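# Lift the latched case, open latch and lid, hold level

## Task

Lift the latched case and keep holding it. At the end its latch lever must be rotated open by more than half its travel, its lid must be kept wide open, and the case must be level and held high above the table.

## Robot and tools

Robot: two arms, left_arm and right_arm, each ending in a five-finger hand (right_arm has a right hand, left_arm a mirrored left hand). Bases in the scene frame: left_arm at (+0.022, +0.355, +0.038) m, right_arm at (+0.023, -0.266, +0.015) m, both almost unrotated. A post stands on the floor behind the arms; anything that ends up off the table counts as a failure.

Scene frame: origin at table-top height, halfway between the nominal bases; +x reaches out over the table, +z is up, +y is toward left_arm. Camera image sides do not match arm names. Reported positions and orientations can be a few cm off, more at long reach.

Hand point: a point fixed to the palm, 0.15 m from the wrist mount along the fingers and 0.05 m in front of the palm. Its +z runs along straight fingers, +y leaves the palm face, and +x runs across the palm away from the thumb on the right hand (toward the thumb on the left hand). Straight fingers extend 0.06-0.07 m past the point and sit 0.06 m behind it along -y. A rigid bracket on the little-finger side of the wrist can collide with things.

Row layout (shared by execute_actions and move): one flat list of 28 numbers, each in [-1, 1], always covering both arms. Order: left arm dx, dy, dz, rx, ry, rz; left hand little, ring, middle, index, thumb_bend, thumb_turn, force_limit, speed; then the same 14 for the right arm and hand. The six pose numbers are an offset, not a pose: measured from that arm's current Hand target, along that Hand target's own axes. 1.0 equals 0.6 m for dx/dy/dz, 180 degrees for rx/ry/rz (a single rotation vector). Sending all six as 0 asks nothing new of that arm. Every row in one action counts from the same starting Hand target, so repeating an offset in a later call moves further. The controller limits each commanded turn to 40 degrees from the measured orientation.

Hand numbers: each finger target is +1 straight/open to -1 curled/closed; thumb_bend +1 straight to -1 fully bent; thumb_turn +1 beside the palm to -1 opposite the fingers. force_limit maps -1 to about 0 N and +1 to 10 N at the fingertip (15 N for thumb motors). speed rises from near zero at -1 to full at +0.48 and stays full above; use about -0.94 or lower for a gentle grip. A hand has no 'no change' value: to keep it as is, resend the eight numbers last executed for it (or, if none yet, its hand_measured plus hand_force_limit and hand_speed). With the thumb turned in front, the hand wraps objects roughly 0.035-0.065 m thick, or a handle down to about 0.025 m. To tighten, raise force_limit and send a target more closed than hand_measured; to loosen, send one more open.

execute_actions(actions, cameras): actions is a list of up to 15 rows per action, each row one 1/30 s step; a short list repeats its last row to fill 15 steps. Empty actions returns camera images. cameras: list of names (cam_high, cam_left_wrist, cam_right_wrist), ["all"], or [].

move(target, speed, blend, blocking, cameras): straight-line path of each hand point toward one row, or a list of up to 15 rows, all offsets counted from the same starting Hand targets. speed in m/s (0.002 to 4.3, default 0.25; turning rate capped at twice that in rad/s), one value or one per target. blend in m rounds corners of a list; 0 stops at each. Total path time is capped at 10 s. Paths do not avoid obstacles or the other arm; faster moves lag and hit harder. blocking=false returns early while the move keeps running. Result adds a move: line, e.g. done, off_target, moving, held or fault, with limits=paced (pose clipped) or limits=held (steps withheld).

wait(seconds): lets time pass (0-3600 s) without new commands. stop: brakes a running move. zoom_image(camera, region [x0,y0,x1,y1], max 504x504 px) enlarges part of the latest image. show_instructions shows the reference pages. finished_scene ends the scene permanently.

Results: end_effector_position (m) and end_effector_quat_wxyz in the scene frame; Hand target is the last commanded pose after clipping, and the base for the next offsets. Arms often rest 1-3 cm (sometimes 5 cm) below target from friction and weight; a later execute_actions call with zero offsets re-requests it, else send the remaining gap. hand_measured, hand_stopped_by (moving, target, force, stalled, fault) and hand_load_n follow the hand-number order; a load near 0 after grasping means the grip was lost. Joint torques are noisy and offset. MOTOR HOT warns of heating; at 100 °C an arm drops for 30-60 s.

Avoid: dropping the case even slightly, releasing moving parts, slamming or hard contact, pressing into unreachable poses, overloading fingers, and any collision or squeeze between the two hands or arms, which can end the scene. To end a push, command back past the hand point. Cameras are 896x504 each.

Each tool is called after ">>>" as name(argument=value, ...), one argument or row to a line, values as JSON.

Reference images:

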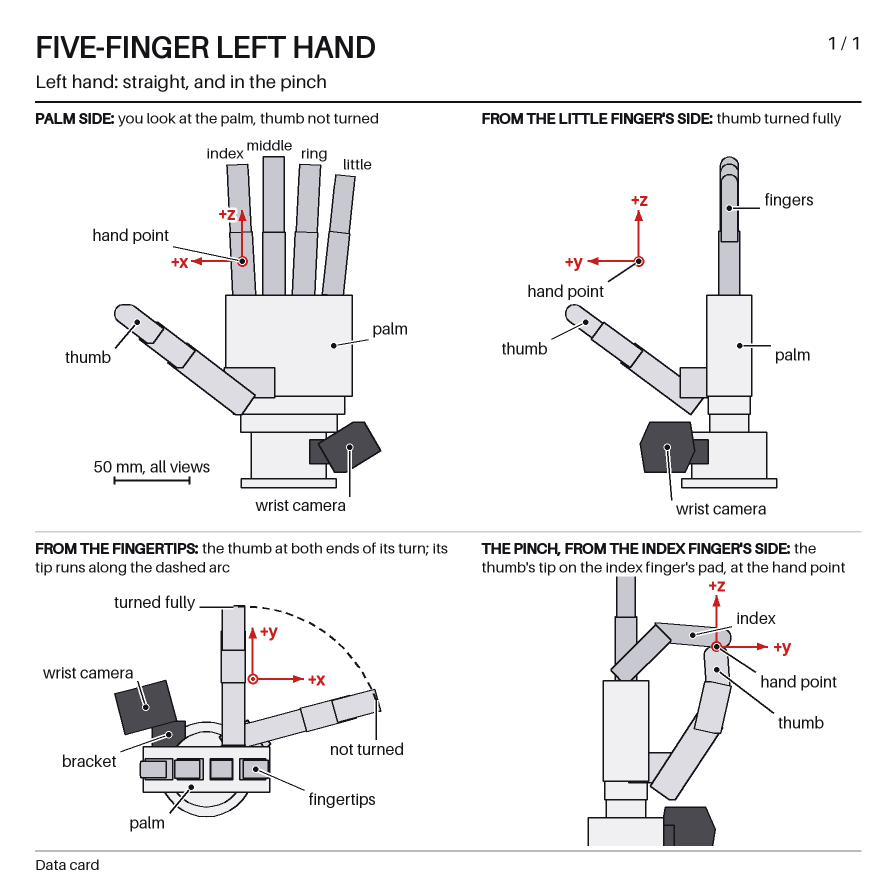

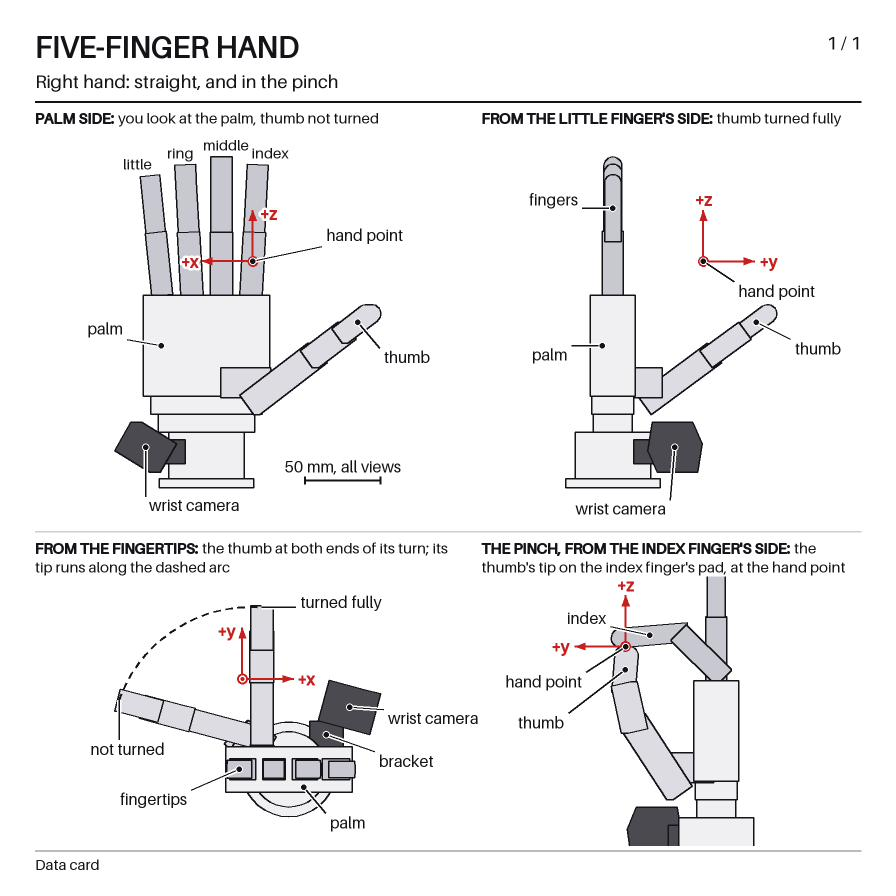

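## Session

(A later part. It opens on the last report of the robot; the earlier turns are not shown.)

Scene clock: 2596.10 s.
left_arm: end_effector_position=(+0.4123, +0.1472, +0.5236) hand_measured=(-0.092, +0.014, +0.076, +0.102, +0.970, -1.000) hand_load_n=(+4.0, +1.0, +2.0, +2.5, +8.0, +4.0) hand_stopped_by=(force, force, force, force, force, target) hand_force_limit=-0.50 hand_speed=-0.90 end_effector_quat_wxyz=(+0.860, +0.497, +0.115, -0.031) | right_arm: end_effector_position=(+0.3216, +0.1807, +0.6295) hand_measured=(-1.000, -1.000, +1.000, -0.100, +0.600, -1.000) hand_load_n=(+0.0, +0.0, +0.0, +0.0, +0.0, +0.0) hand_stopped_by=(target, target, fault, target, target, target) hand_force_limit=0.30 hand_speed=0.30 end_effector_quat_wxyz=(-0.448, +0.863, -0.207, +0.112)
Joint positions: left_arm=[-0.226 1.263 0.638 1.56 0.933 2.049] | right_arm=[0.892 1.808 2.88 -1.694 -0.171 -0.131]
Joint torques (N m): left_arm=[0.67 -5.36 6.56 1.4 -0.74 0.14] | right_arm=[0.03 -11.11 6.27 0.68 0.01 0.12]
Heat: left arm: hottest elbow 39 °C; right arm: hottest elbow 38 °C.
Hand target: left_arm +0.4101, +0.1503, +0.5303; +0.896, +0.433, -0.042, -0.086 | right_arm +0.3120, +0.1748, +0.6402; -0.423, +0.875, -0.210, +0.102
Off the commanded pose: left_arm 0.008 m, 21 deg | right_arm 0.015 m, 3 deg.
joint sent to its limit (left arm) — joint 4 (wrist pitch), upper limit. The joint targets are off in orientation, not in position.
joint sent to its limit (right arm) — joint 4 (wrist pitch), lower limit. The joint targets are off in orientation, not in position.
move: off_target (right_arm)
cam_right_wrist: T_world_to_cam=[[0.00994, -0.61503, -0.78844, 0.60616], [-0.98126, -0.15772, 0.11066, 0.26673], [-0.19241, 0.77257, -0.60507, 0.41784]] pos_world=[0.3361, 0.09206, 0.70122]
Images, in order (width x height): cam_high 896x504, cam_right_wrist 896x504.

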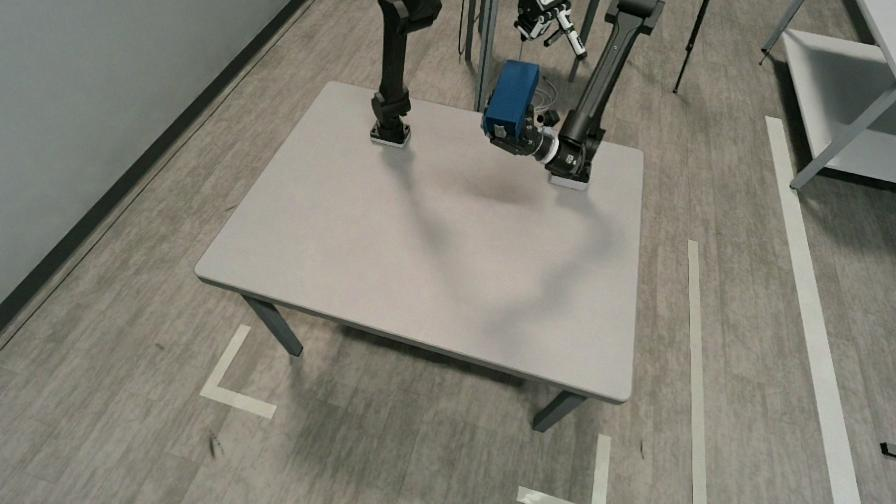

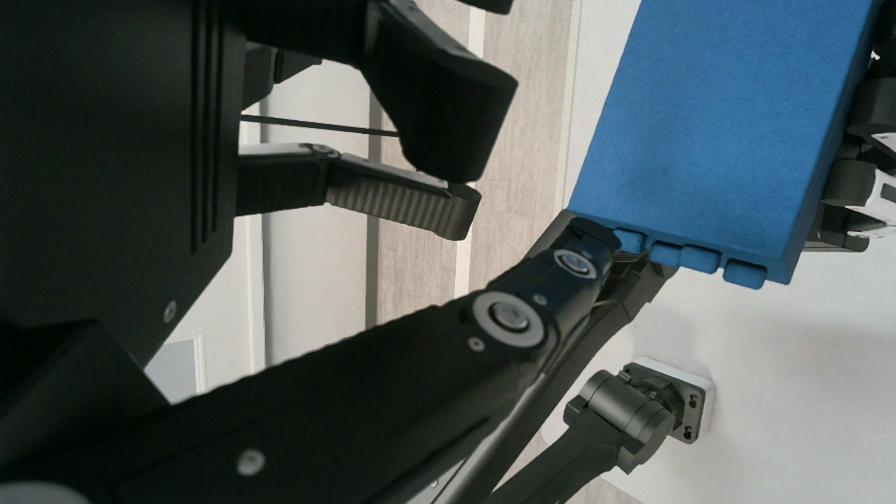

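>>> zoom_image(
  camera="cam_high",
  region=[480, 55, 550, 150],
)

>>> zoom_image(
  camera="cam_right_wrist",
  region=[540, 0, 896, 320],
)

Scaled by 5.305 from the camera's image (finer frame: 1280x720).

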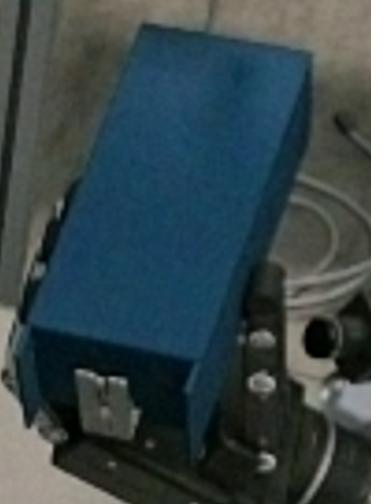

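Scaled by 1.416 from the camera's image (finer frame: 1280x720).

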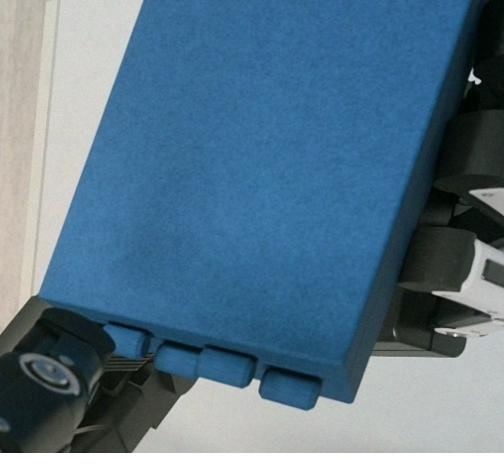

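>>> move(
  target=[
    [0,0,0,0,0,0,-0.4,-0.45,-0.3,-0.45,0.6,-1,-0.5,-0.9,0.0232,0.0557,0.0423,0,0,0,-1,-1,1,-0.1,0.6,-1,0.3,0.3],
  ],
  speed=0.08,
  cameras=["cam_right_wrist","cam_high"],
)

>>> zoom_image(
  camera="cam_high",
  region=[450, 30, 590, 160],
)

Scene clock: 2641.47 s.
left_arm: end_effector_position=(+0.4123, +0.1472, +0.5236) hand_measured=(-0.092, +0.014, +0.076, +0.102, +0.970, -1.000) hand_load_n=(+4.0, +1.0, +2.5, +2.5, +8.5, +4.5) hand_stopped_by=(force, force, force, force, force, target) hand_force_limit=-0.50 hand_speed=-0.90 end_effector_quat_wxyz=(+0.860, +0.497, +0.115, -0.031) | right_arm: end_effector_position=(+0.3166, +0.1735, +0.5891) hand_measured=(-1.000, -1.000, +1.000, -0.100, +0.600, -1.000) hand_load_n=(+0.0, +0.0, +0.0, +0.0, +0.0, +0.0) hand_stopped_by=(target, target, fault, target, target, target) hand_force_limit=0.30 hand_speed=0.30 end_effector_quat_wxyz=(-0.411, +0.882, -0.214, +0.087)
Joint positions: left_arm=[-0.226 1.263 0.638 1.56 0.933 2.049] | right_arm=[0.884 1.669 2.542 -1.594 -0.191 -0.136]
Joint torques (N m): left_arm=[0.38 -5.25 6.57 1.46 -0.74 0.14] | right_arm=[-1.61 -10.58 6.39 1.85 0 -0.16]
Heat: left arm: hottest elbow 39 °C; right arm: hottest elbow 38 °C.
Hand target: left_arm +0.4101, +0.1503, +0.5303; +0.896, +0.433, -0.042, -0.086 | right_arm +0.3240, +0.1677, +0.5982; -0.423, +0.876, -0.210, +0.102
Off the commanded pose: left_arm 0.008 m, 21 deg | right_arm 0.013 m, 2 deg.
joint sent to its limit (left arm) — joint 4 (wrist pitch), upper limit. The joint targets are off in orientation, not in position.
move: off_target (right_arm)
cam_right_wrist: T_world_to_cam=[[-0.03631, -0.66862, -0.74272, 0.56692], [-0.96919, -0.15764, 0.18929, 0.21509], [-0.24364, 0.72671, -0.64229, 0.44412]] pos_world=[0.33725, 0.09021, 0.66561]
Images, in order (width x height): cam_high 896x504, cam_right_wrist 896x504.

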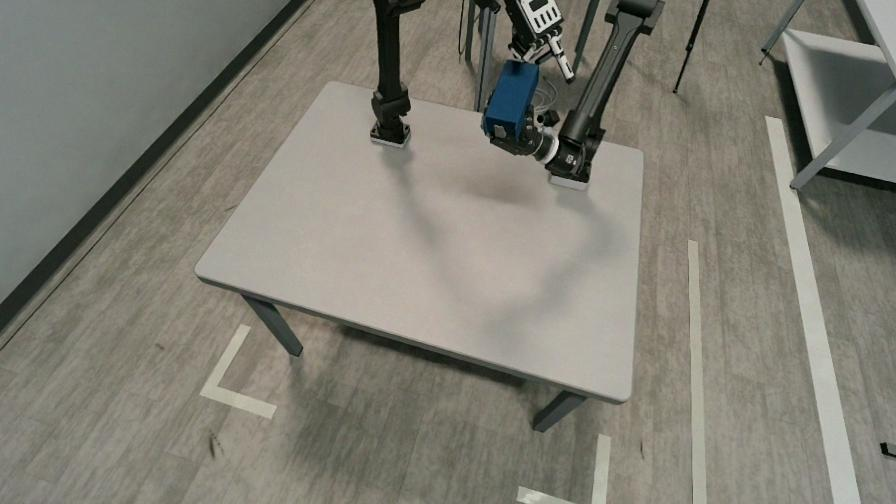

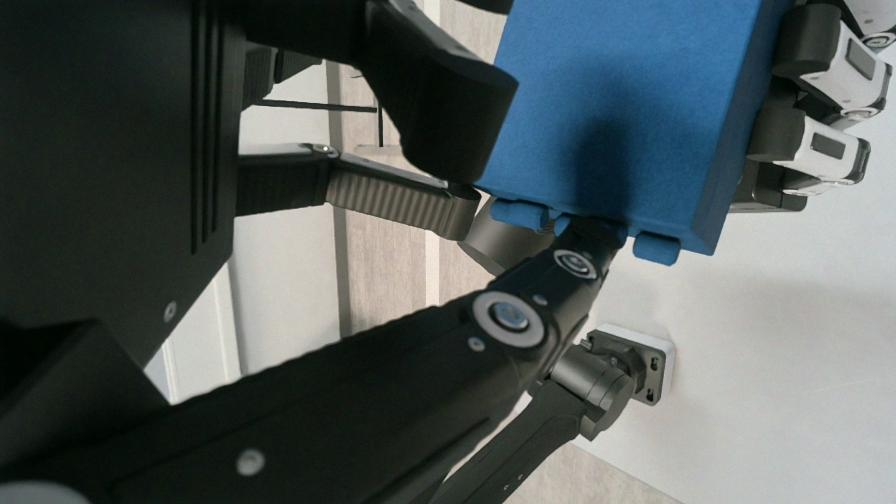

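Scaled by 3.600 from the camera's image (finer frame: 1280x720).

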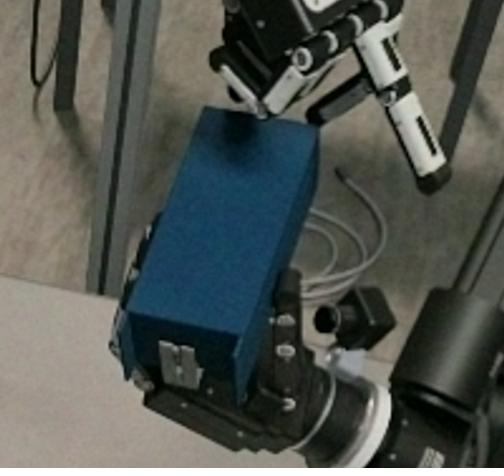

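>>> move(
  target=[
    [0,0,0,0,0,0,-0.4,-0.45,-0.3,-0.45,0.6,-1,-0.5,-0.9,0.0267,-0.0084,0.0107,0,0,0,-1,-1,1,-0.1,0.6,-1,0.3,0.3],
  ],
  speed=0.08,
  cameras=["cam_right_wrist","cam_high"],
)

>>> zoom_image(
  camera="cam_high",
  region=[450, 30, 590, 160],
)

Scene clock: 2647.90 s.
left_arm: end_effector_position=(+0.4129, +0.1472, +0.5233) hand_measured=(-0.092, +0.014, +0.076, +0.102, +0.970, -1.000) hand_load_n=(+3.5, +1.5, +2.0, +2.5, +8.5, +4.5) hand_stopped_by=(force, force, force, force, force, target) hand_force_limit=-0.50 hand_speed=-0.90 end_effector_quat_wxyz=(+0.859, +0.497, +0.117, -0.033) | right_arm: end_effector_position=(+0.3363, +0.1684, +0.5908) hand_measured=(-1.000, -1.000, +1.000, -0.100, +0.600, -1.000) hand_load_n=(+0.0, +0.0, +0.0, -0.5, +0.0, +0.0) hand_stopped_by=(target, target, fault, target, target, target) hand_force_limit=0.30 hand_speed=0.30 end_effector_quat_wxyz=(-0.416, +0.879, -0.216, +0.092)
Joint positions: left_arm=[-0.226 1.263 0.638 1.558 0.932 2.045] | right_arm=[0.844 1.692 2.575 -1.593 -0.215 -0.158]
Joint torques (N m): left_arm=[0.21 -5.54 6.56 1.47 -0.72 0.17] | right_arm=[-0.97 -9.35 9.18 1.09 -0.06 -0.14]
Heat: left arm: hottest elbow 39 °C; right arm: hottest elbow 38 °C.
Hand target: left_arm +0.4101, +0.1503, +0.5303; +0.896, +0.433, -0.042, -0.086 | right_arm +0.3420, +0.1678, +0.5981; -0.423, +0.875, -0.210, +0.102
Off the commanded pose: left_arm 0.008 m, 21 deg | right_arm 0.009 m, 2 deg.
joint sent to its limit (left arm) — joint 4 (wrist pitch), upper limit. The joint targets are off in orientation, not in position.
move: done
cam_right_wrist: T_world_to_cam=[[-0.03403, -0.66067, -0.7499, 0.56771], [-0.97229, -0.15175, 0.17782, 0.23992], [-0.23128, 0.73518, -0.6372, 0.44515]] pos_world=[0.35555, 0.08421, 0.66671]
Images, in order (width x height): cam_high 896x504, cam_right_wrist 896x504.

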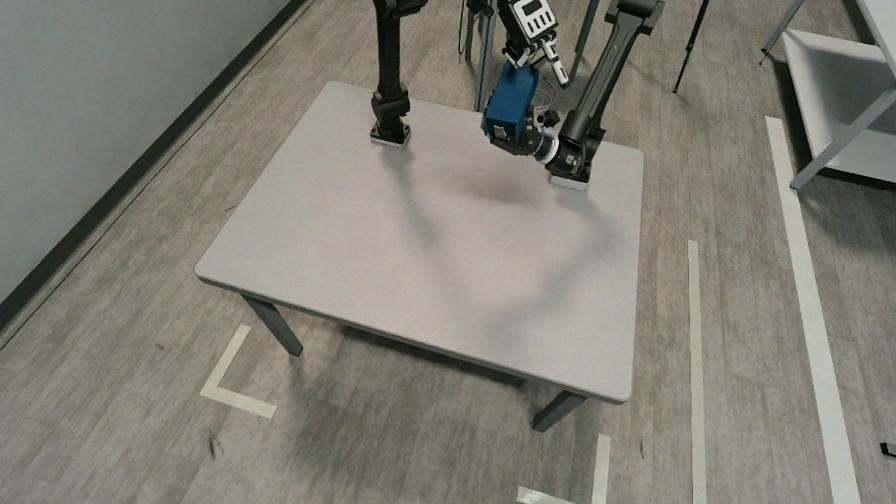

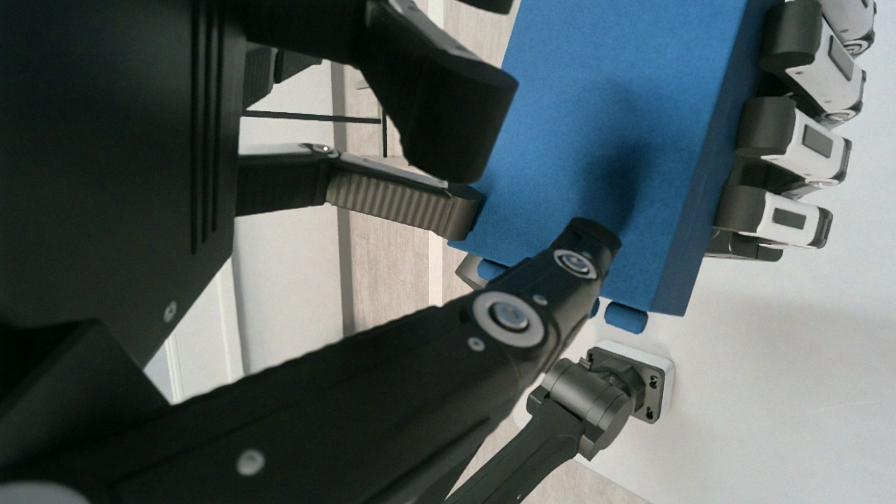

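Scaled by 3.600 from the camera's image (finer frame: 1280x720).

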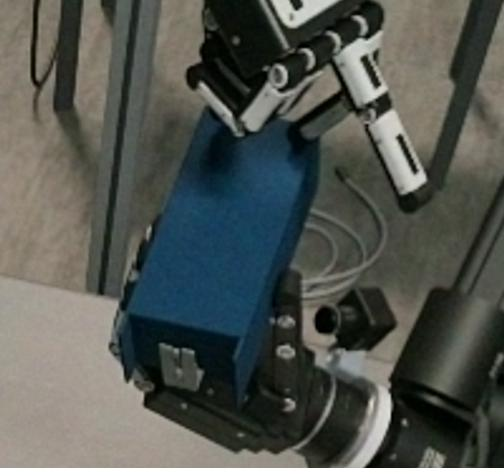

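>>> move(
  target=[
    [0,0,0,0,0,0,-0.4,-0.45,-0.3,-0.45,0.6,-1,-0.5,-0.9,0,0.0196,0.0155,0,0,0,-1,-1,1,-0.1,0.6,-1,0.3,0.3],
  ],
  speed=0.05,
  cameras=["cam_right_wrist","cam_high"],
)

>>> zoom_image(
  camera="cam_high",
  region=[480, 55, 550, 150],
)

Scene clock: 2653.30 s.
left_arm: end_effector_position=(+0.4126, +0.1468, +0.5230) hand_measured=(-0.092, +0.014, +0.076, +0.102, +0.970, -1.000) hand_load_n=(+3.5, +1.0, +2.5, +3.0, +8.0, +5.0) hand_stopped_by=(force, force, force, force, force, target) hand_force_limit=-0.50 hand_speed=-0.90 end_effector_quat_wxyz=(+0.859, +0.498, +0.116, -0.033) | right_arm: end_effector_position=(+0.3361, +0.1681, +0.5843) hand_measured=(-1.000, -1.000, +1.000, -0.100, +0.600, -1.000) hand_load_n=(+0.0, +0.0, +0.0, -1.0, +0.0, +0.0) hand_stopped_by=(target, target, fault, target, target, target) hand_force_limit=0.30 hand_speed=0.30 end_effector_quat_wxyz=(-0.421, +0.876, -0.214, +0.095)
Joint positions: left_arm=[-0.226 1.263 0.638 1.558 0.934 2.047] | right_arm=[0.844 1.64 2.466 -1.524 -0.215 -0.159]
Joint torques (N m): left_arm=[0.09 -5.48 6.48 1.51 -0.81 0.14] | right_arm=[-0.73 -9.35 6.05 1.57 -0.05 -0.13]
Heat: left arm: hottest elbow 39 °C; right arm: hottest elbow 38 °C.
Hand target: left_arm +0.4100, +0.1503, +0.5304; +0.896, +0.433, -0.042, -0.086 | right_arm +0.3421, +0.1677, +0.5832; -0.423, +0.875, -0.210, +0.102
Off the commanded pose: left_arm 0.009 m, 21 deg | right_arm 0.006 m, 1 deg.
joint sent to its limit (left arm) — joint 4 (wrist pitch), upper limit. The joint targets are off in orientation, not in position.
move: done
cam_right_wrist: T_world_to_cam=[[-0.02635, -0.65314, -0.75678, 0.56279], [-0.97383, -0.15419, 0.16698, 0.24796], [-0.22575, 0.74138, -0.63198, 0.43515]] pos_world=[0.35454, 0.0832, 0.65951]
Images, in order (width x height): cam_high 896x504, cam_right_wrist 896x504.

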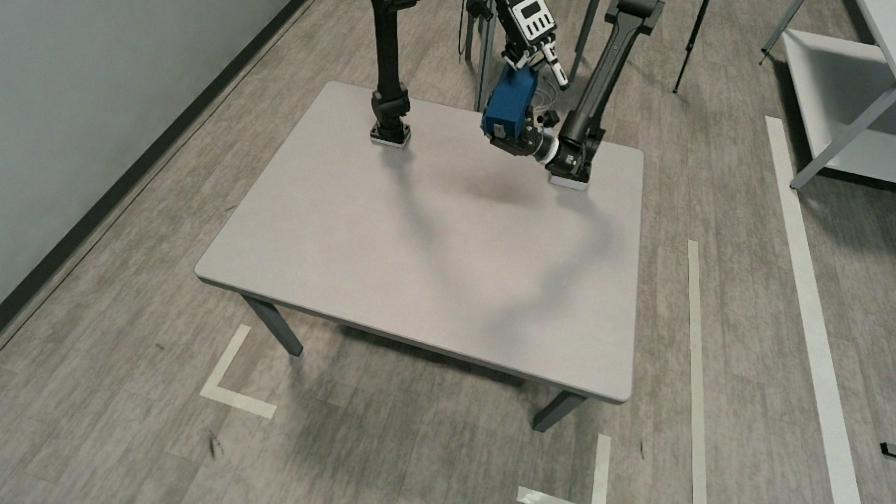

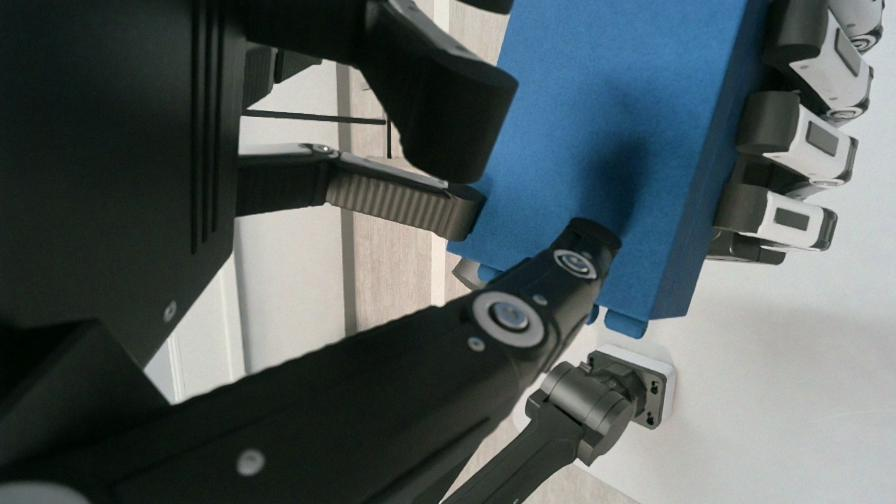

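Scaled by 5.305 from the camera's image (finer frame: 1280x720).

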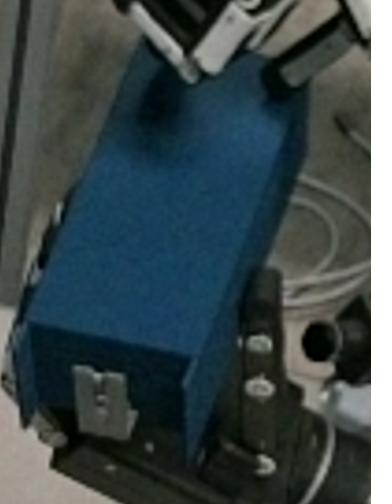

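>>> move(
  target=[
    [0,0,0,0,0,0,-0.4,-0.45,-0.3,-0.45,0.6,-1,-0.5,-0.9,0,0.0157,0.0124,0,0,0,-1,-1,1,-0.1,0.6,-1,0.3,0.3],
  ],
  speed=0.05,
  cameras=["cam_right_wrist","cam_high"],
)

>>> zoom_image(
  camera="cam_high",
  region=[480, 55, 550, 150],
)

Scene clock: 2658.80 s.
left_arm: end_effector_position=(+0.4132, +0.1463, +0.5218) hand_measured=(-0.092, +0.014, +0.076, +0.102, +0.970, -1.000) hand_load_n=(+4.0, +1.0, +2.5, +2.5, +8.0, +5.5) hand_stopped_by=(force, force, force, force, force, target) hand_force_limit=-0.50 hand_speed=-0.90 end_effector_quat_wxyz=(+0.858, +0.499, +0.117, -0.034) | right_arm: end_effector_position=(+0.3347, +0.1672, +0.5769) hand_measured=(-1.000, -1.000, +1.000, -0.100, +0.600, -1.000) hand_load_n=(+0.0, +0.0, +0.0, -1.5, +0.0, +0.0) hand_stopped_by=(target, target, fault, target, target, target) hand_force_limit=0.30 hand_speed=0.30 end_effector_quat_wxyz=(-0.426, +0.874, -0.212, +0.097)
Joint positions: left_arm=[-0.226 1.265 0.638 1.558 0.937 2.047] | right_arm=[0.844 1.592 2.369 -1.462 -0.217 -0.159]
Joint torques (N m): left_arm=[0.44 -5.6 6.53 1.5 -0.86 0.14] | right_arm=[-1.03 -9.17 5.97 1.5 0.05 -0.14]
Heat: left arm: hottest elbow 39 °C; right arm: hottest elbow 38 °C.
Hand target: left_arm +0.4101, +0.1503, +0.5303; +0.896, +0.433, -0.042, -0.086 | right_arm +0.3420, +0.1677, +0.5710; -0.423, +0.876, -0.210, +0.102
Off the commanded pose: left_arm 0.010 m, 21 deg | right_arm 0.009 m, 1 deg.
joint sent to its limit (left arm) — joint 4 (wrist pitch), upper limit. The joint targets are off in orientation, not in position.
move: done
cam_right_wrist: T_world_to_cam=[[-0.02016, -0.64603, -0.76304, 0.55688], [-0.97463, -0.15746, 0.15907, 0.25311], [-0.22291, 0.74689, -0.62647, 0.4258]] pos_world=[0.35283, 0.08159, 0.65142]
Images, in order (width x height): cam_high 896x504, cam_right_wrist 896x504.

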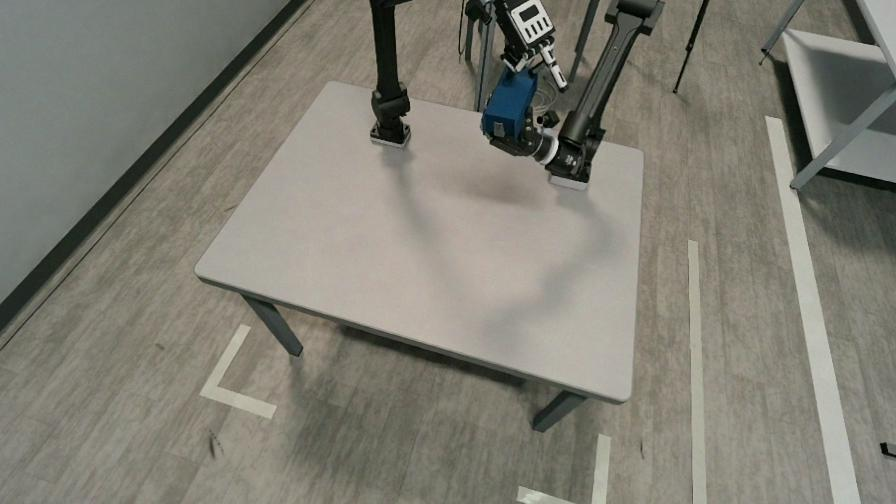

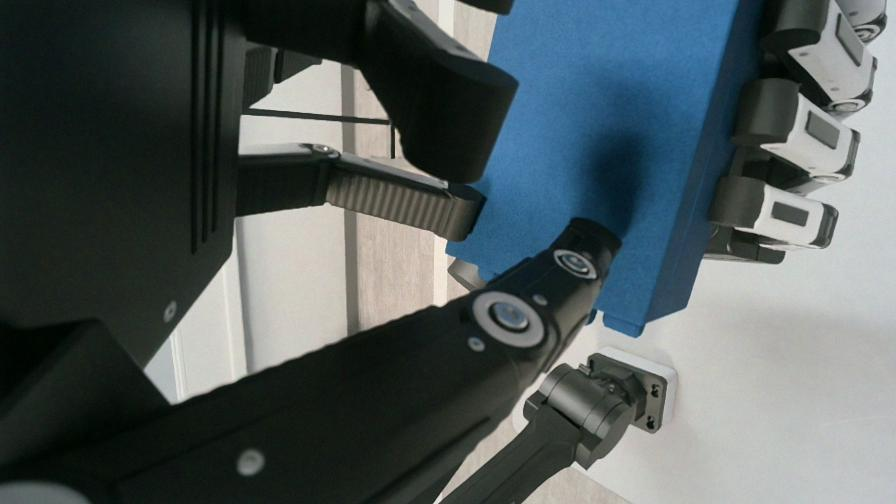

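Scaled by 5.305 from the camera's image (finer frame: 1280x720).

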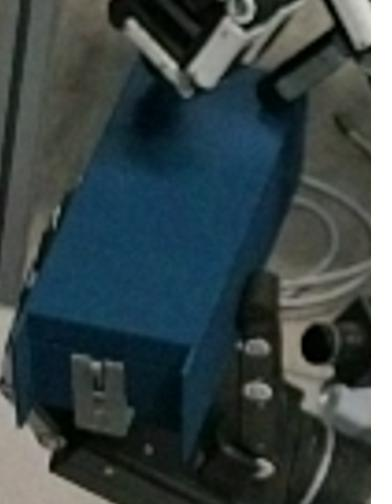

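>>> move(
  target=[
    [0,0,0,0,0,0,-0.4,-0.45,-0.3,-0.45,0.6,-1,-0.5,-0.9,0,0.0157,0.0124,0,0,0,-1,-1,1,-0.1,0.6,-1,0.3,0.3],
  ],
  speed=0.05,
  cameras=["cam_right_wrist","cam_high"],
)

>>> zoom_image(
  camera="cam_high",
  region=[480, 55, 550, 150],
)

Scene clock: 2663.70 s.
left_arm: end_effector_position=(+0.4146, +0.1455, +0.5196) hand_measured=(-0.092, +0.014, +0.076, +0.102, +0.970, -1.000) hand_load_n=(+4.0, +1.5, +2.5, +2.0, +7.5, +6.0) hand_stopped_by=(force, force, force, force, force, target) hand_force_limit=-0.50 hand_speed=-0.90 end_effector_quat_wxyz=(+0.857, +0.500, +0.118, -0.035) | right_arm: end_effector_position=(+0.3331, +0.1664, +0.5695) hand_measured=(-1.000, -1.000, +1.000, -0.100, +0.600, -1.000) hand_load_n=(+0.0, +0.0, +0.0, -1.5, +0.0, +0.0) hand_stopped_by=(target, target, fault, target, target, target) hand_force_limit=0.30 hand_speed=0.30 end_effector_quat_wxyz=(-0.431, +0.872, -0.210, +0.098)
Joint positions: left_arm=[-0.226 1.27 0.638 1.558 0.939 2.047] | right_arm=[0.844 1.552 2.286 -1.408 -0.22 -0.159]
Joint torques (N m): left_arm=[0.56 -5.89 6.54 1.52 -0.91 0.15] | right_arm=[-0.91 -8.29 6.05 1.42 0.16 -0.14]
Heat: left arm: hottest elbow 39 °C; right arm: hottest elbow 38 °C.
Hand target: left_arm +0.4101, +0.1503, +0.5303; +0.896, +0.433, -0.042, -0.086 | right_arm +0.3420, +0.1677, +0.5591; -0.423, +0.876, -0.210, +0.101
Off the commanded pose: left_arm 0.013 m, 21 deg | right_arm 0.014 m, 1 deg.
joint sent to its limit (left arm) — joint 4 (wrist pitch), upper limit. The joint targets are off in orientation, not in position.
move: off_target (right_arm)
cam_right_wrist: T_world_to_cam=[[-0.01403, -0.63877, -0.76927, 0.55105], [-0.97518, -0.16128, 0.15171, 0.25772], [-0.22097, 0.75231, -0.62065, 0.41668]] pos_world=[0.35113, 0.08008, 0.64342]
Images, in order (width x height): cam_high 896x504, cam_right_wrist 896x504.

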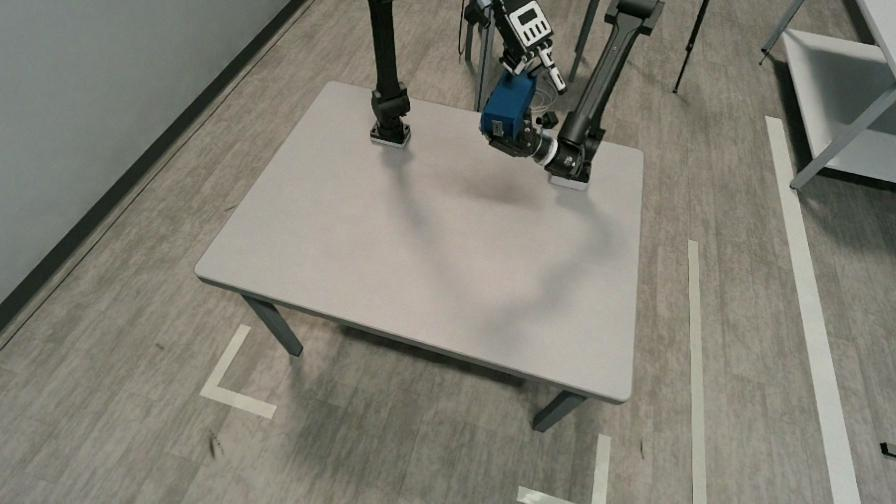

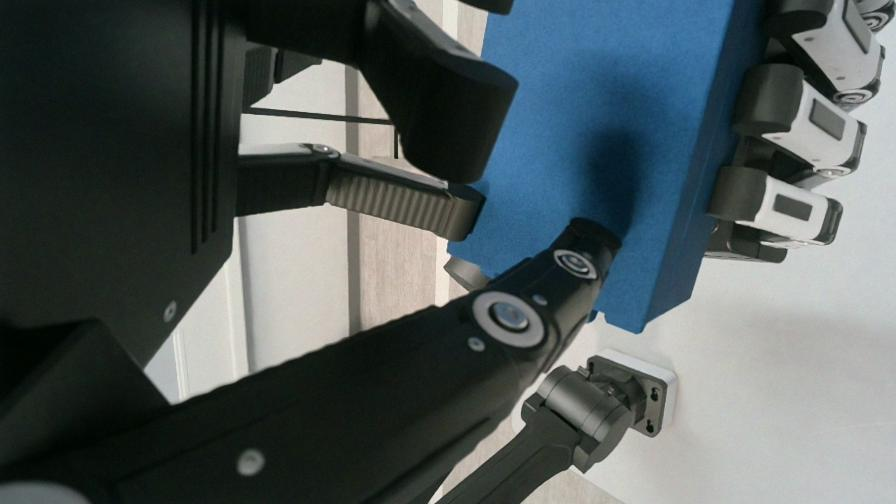

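Scaled by 5.305 from the camera's image (finer frame: 1280x720).

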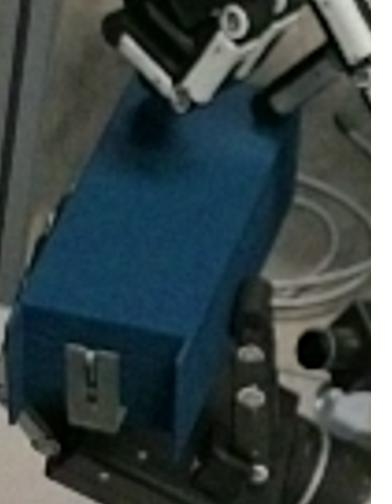

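>>> move(
  target=[
    [0,0,0,0,0,0,-0.4,-0.45,-0.3,-0.45,0.6,-1,-0.5,-0.9,0,0.0157,0.0124,0,0,0,-1,-1,1,-0.1,0.6,-1,0.3,0.3],
  ],
  speed=0.05,
  cameras=["cam_right_wrist","cam_high"],
)

>>> zoom_image(
  camera="cam_high",
  region=[480, 55, 550, 150],
)

Scene clock: 2668.80 s.
left_arm: end_effector_position=(+0.4162, +0.1446, +0.5153) hand_measured=(-0.092, +0.014, +0.076, +0.102, +0.970, -1.000) hand_load_n=(+4.5, +1.0, +2.0, +2.0, +7.5, +6.5) hand_stopped_by=(force, force, force, force, force, target) hand_force_limit=-0.50 hand_speed=-0.90 end_effector_quat_wxyz=(+0.855, +0.502, +0.123, -0.038) | right_arm: end_effector_position=(+0.3322, +0.1662, +0.5603) hand_measured=(-1.000, -1.000, +1.000, -0.100, +0.600, -1.000) hand_load_n=(+0.0, +0.0, +0.0, -1.5, +0.0, +0.0) hand_stopped_by=(target, target, fault, target, target, target) hand_force_limit=0.30 hand_speed=0.30 end_effector_quat_wxyz=(-0.434, +0.871, -0.209, +0.098)
Joint positions: left_arm=[-0.226 1.274 0.634 1.555 0.942 2.047] | right_arm=[0.844 1.52 2.211 -1.359 -0.223 -0.159]
Joint torques (N m): left_arm=[0.44 -6.48 6.9 1.69 -0.91 0.18] | right_arm=[-0.91 -7.94 6.17 1.36 0.3 -0.13]
Heat: left arm: hottest elbow 39 °C; right arm: hottest elbow 38 °C.
Hand target: left_arm +0.4101, +0.1503, +0.5302; +0.896, +0.433, -0.042, -0.086 | right_arm +0.3420, +0.1676, +0.5471; -0.423, +0.876, -0.210, +0.102
Off the commanded pose: left_arm 0.017 m, 22 deg | right_arm 0.016 m, 1 deg.
joint sent to its limit (left arm) — joint 4 (wrist pitch), upper limit. The joint targets are off in orientation, not in position.
move: off_target (right_arm)
cam_right_wrist: T_world_to_cam=[[-0.01042, -0.63437, -0.77296, 0.54397], [-0.9752, -0.16447, 0.14813, 0.26075], [-0.2211, 0.75533, -0.61692, 0.40829]] pos_world=[0.35022, 0.07958, 0.63372]
Images, in order (width x height): cam_high 896x504, cam_right_wrist 896x504.

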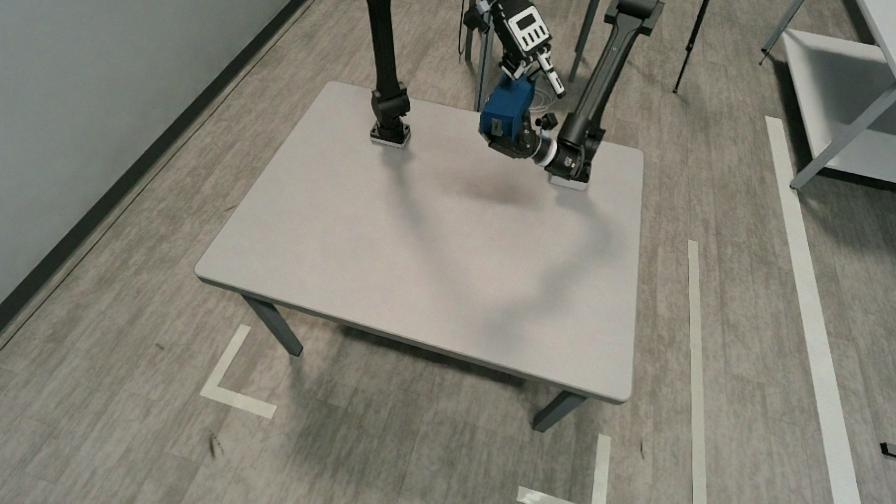

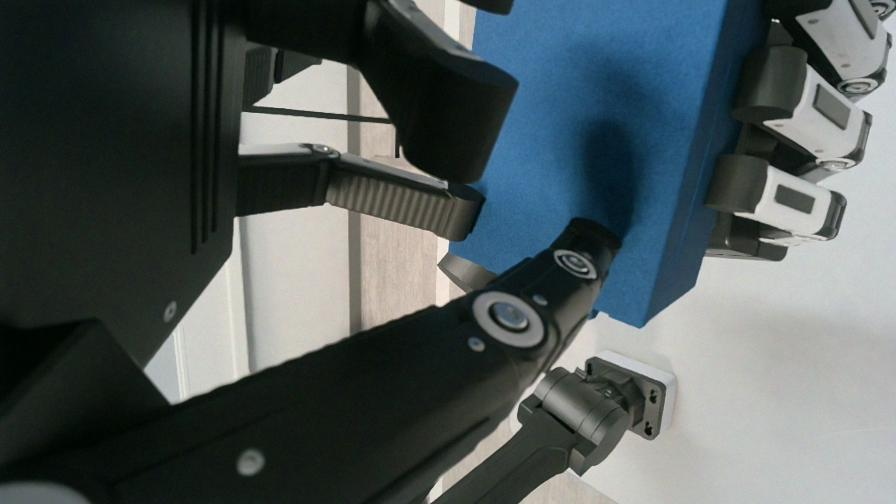

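Scaled by 5.305 from the camera's image (finer frame: 1280x720).

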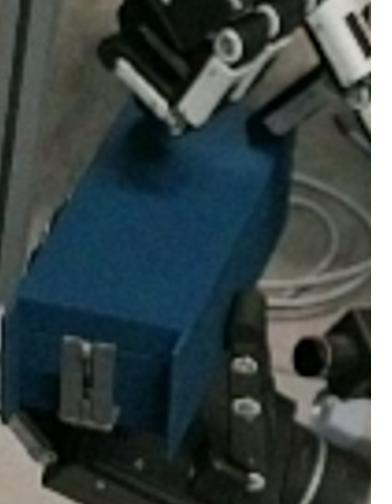

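>>> move(
  target=[
    [0,0,0,0,0,0,-0.4,-0.45,-0.3,-0.45,0.6,-1,-0.5,-0.9,-0.03,-0.09,-0.075,0,0,0,-1,-1,1,-0.1,0.6,-1,0.3,0.3],
  ],
  speed=0.08,
  cameras=["all"],
)

>>> zoom_image(
  camera="cam_high",
  region=[480, 55, 550, 150],
)

Scene clock: 2676.63 s.
left_arm: end_effector_position=(+0.4165, +0.1450, +0.5155) hand_measured=(-0.092, +0.014, +0.076, +0.102, +0.970, -1.000) hand_load_n=(+5.0, +1.5, +2.0, +1.5, +8.0, +5.5) hand_stopped_by=(force, force, force, force, force, target) hand_force_limit=-0.50 hand_speed=-0.90 end_effector_quat_wxyz=(+0.856, +0.501, +0.123, -0.038) | right_arm: end_effector_position=(+0.3324, +0.1726, +0.6103) hand_measured=(-1.000, -1.000, +1.000, -0.100, +0.600, -1.000) hand_load_n=(+0.0, +0.0, +0.0, +0.0, +0.0, +0.0) hand_stopped_by=(target, target, fault, target, target, target) hand_force_limit=0.30 hand_speed=0.30 end_effector_quat_wxyz=(-0.423, +0.875, -0.210, +0.105)
Joint positions: left_arm=[-0.226 1.274 0.634 1.555 0.939 2.047] | right_arm=[0.865 1.787 2.798 -1.694 -0.186 -0.159]
Joint torques (N m): left_arm=[0.62 -6.36 6.82 1.72 -0.79 0.14] | right_arm=[0.62 -9.88 8.12 0.65 0 0.11]
Heat: left arm: hottest elbow 40 °C; right arm: hottest elbow 38 °C.
Hand target: left_arm +0.4101, +0.1503, +0.5302; +0.896, +0.433, -0.042, -0.086 | right_arm +0.3252, +0.1742, +0.6174; -0.423, +0.875, -0.210, +0.102
Off the commanded pose: left_arm 0.017 m, 22 deg | right_arm 0.010 m, 0 deg.
joint sent to its limit (left arm) — joint 4 (wrist pitch), upper limit. The joint targets are off in orientation, not in position.
joint sent to its limit (right arm) — joint 4 (wrist pitch), lower limit. The joint targets still meet the commanded pose.
move: done
cam_left_wrist: T_world_to_cam=[[0.00602, -0.46763, -0.8839, 0.51282], [0.73031, 0.60586, -0.31555, -0.23251], [0.68309, -0.64363, 0.34516, -0.25628]] pos_world=[0.34178, 0.21573, 0.46838]
cam_right_wrist: T_world_to_cam=[[-0.01051, -0.65442, -0.75606, 0.57972], [-0.9776, -0.15222, 0.14535, 0.25494], [-0.2102, 0.74065, -0.63816, 0.44621]] pos_world=[0.34912, 0.0877, 0.686]

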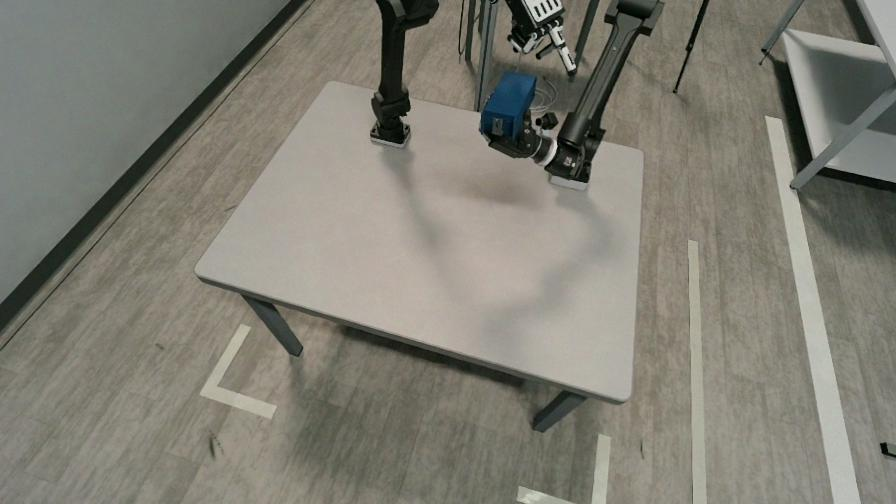

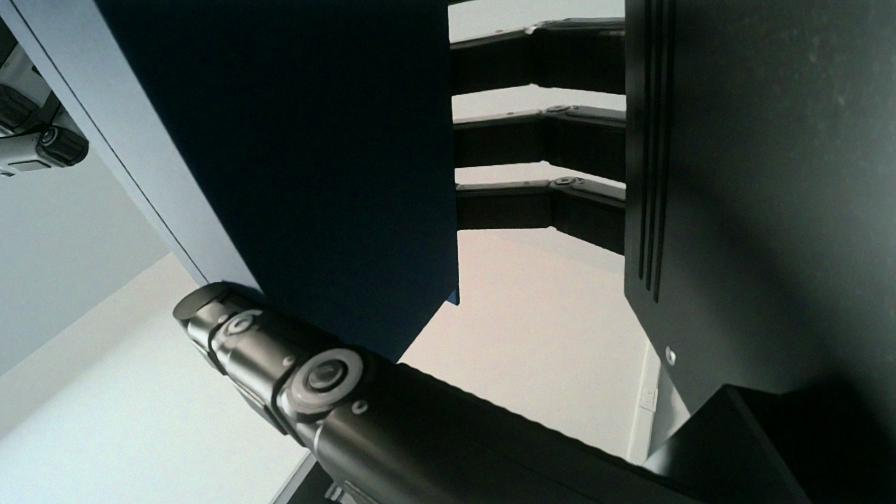

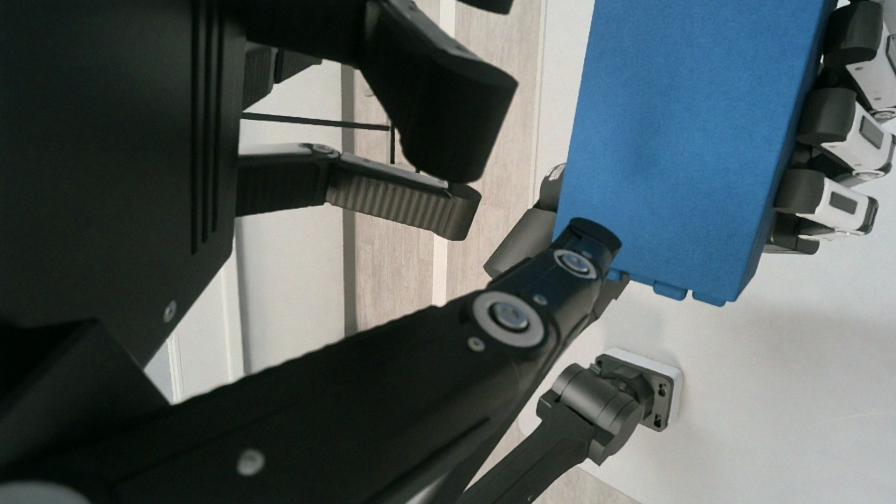

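Scaled by 5.305 from the camera's image (finer frame: 1280x720).

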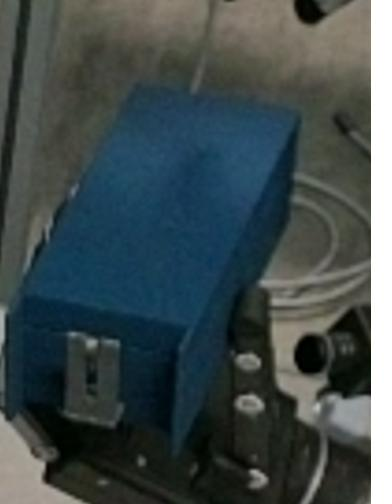

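>>> zoom_image(
  camera="cam_right_wrist",
  region=[540, 0, 896, 320],
)

Scaled by 1.416 from the camera's image (finer frame: 1280x720).

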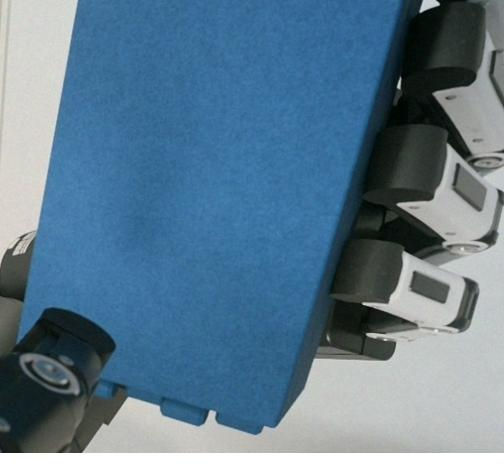

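>>> zoom_image(
  camera="cam_right_wrist",
  region=[680, 180, 840, 320],
)

Scaled by 3.150 from the camera's image (finer frame: 1280x720).

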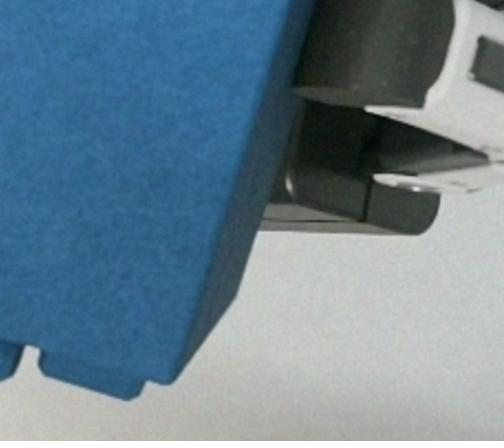

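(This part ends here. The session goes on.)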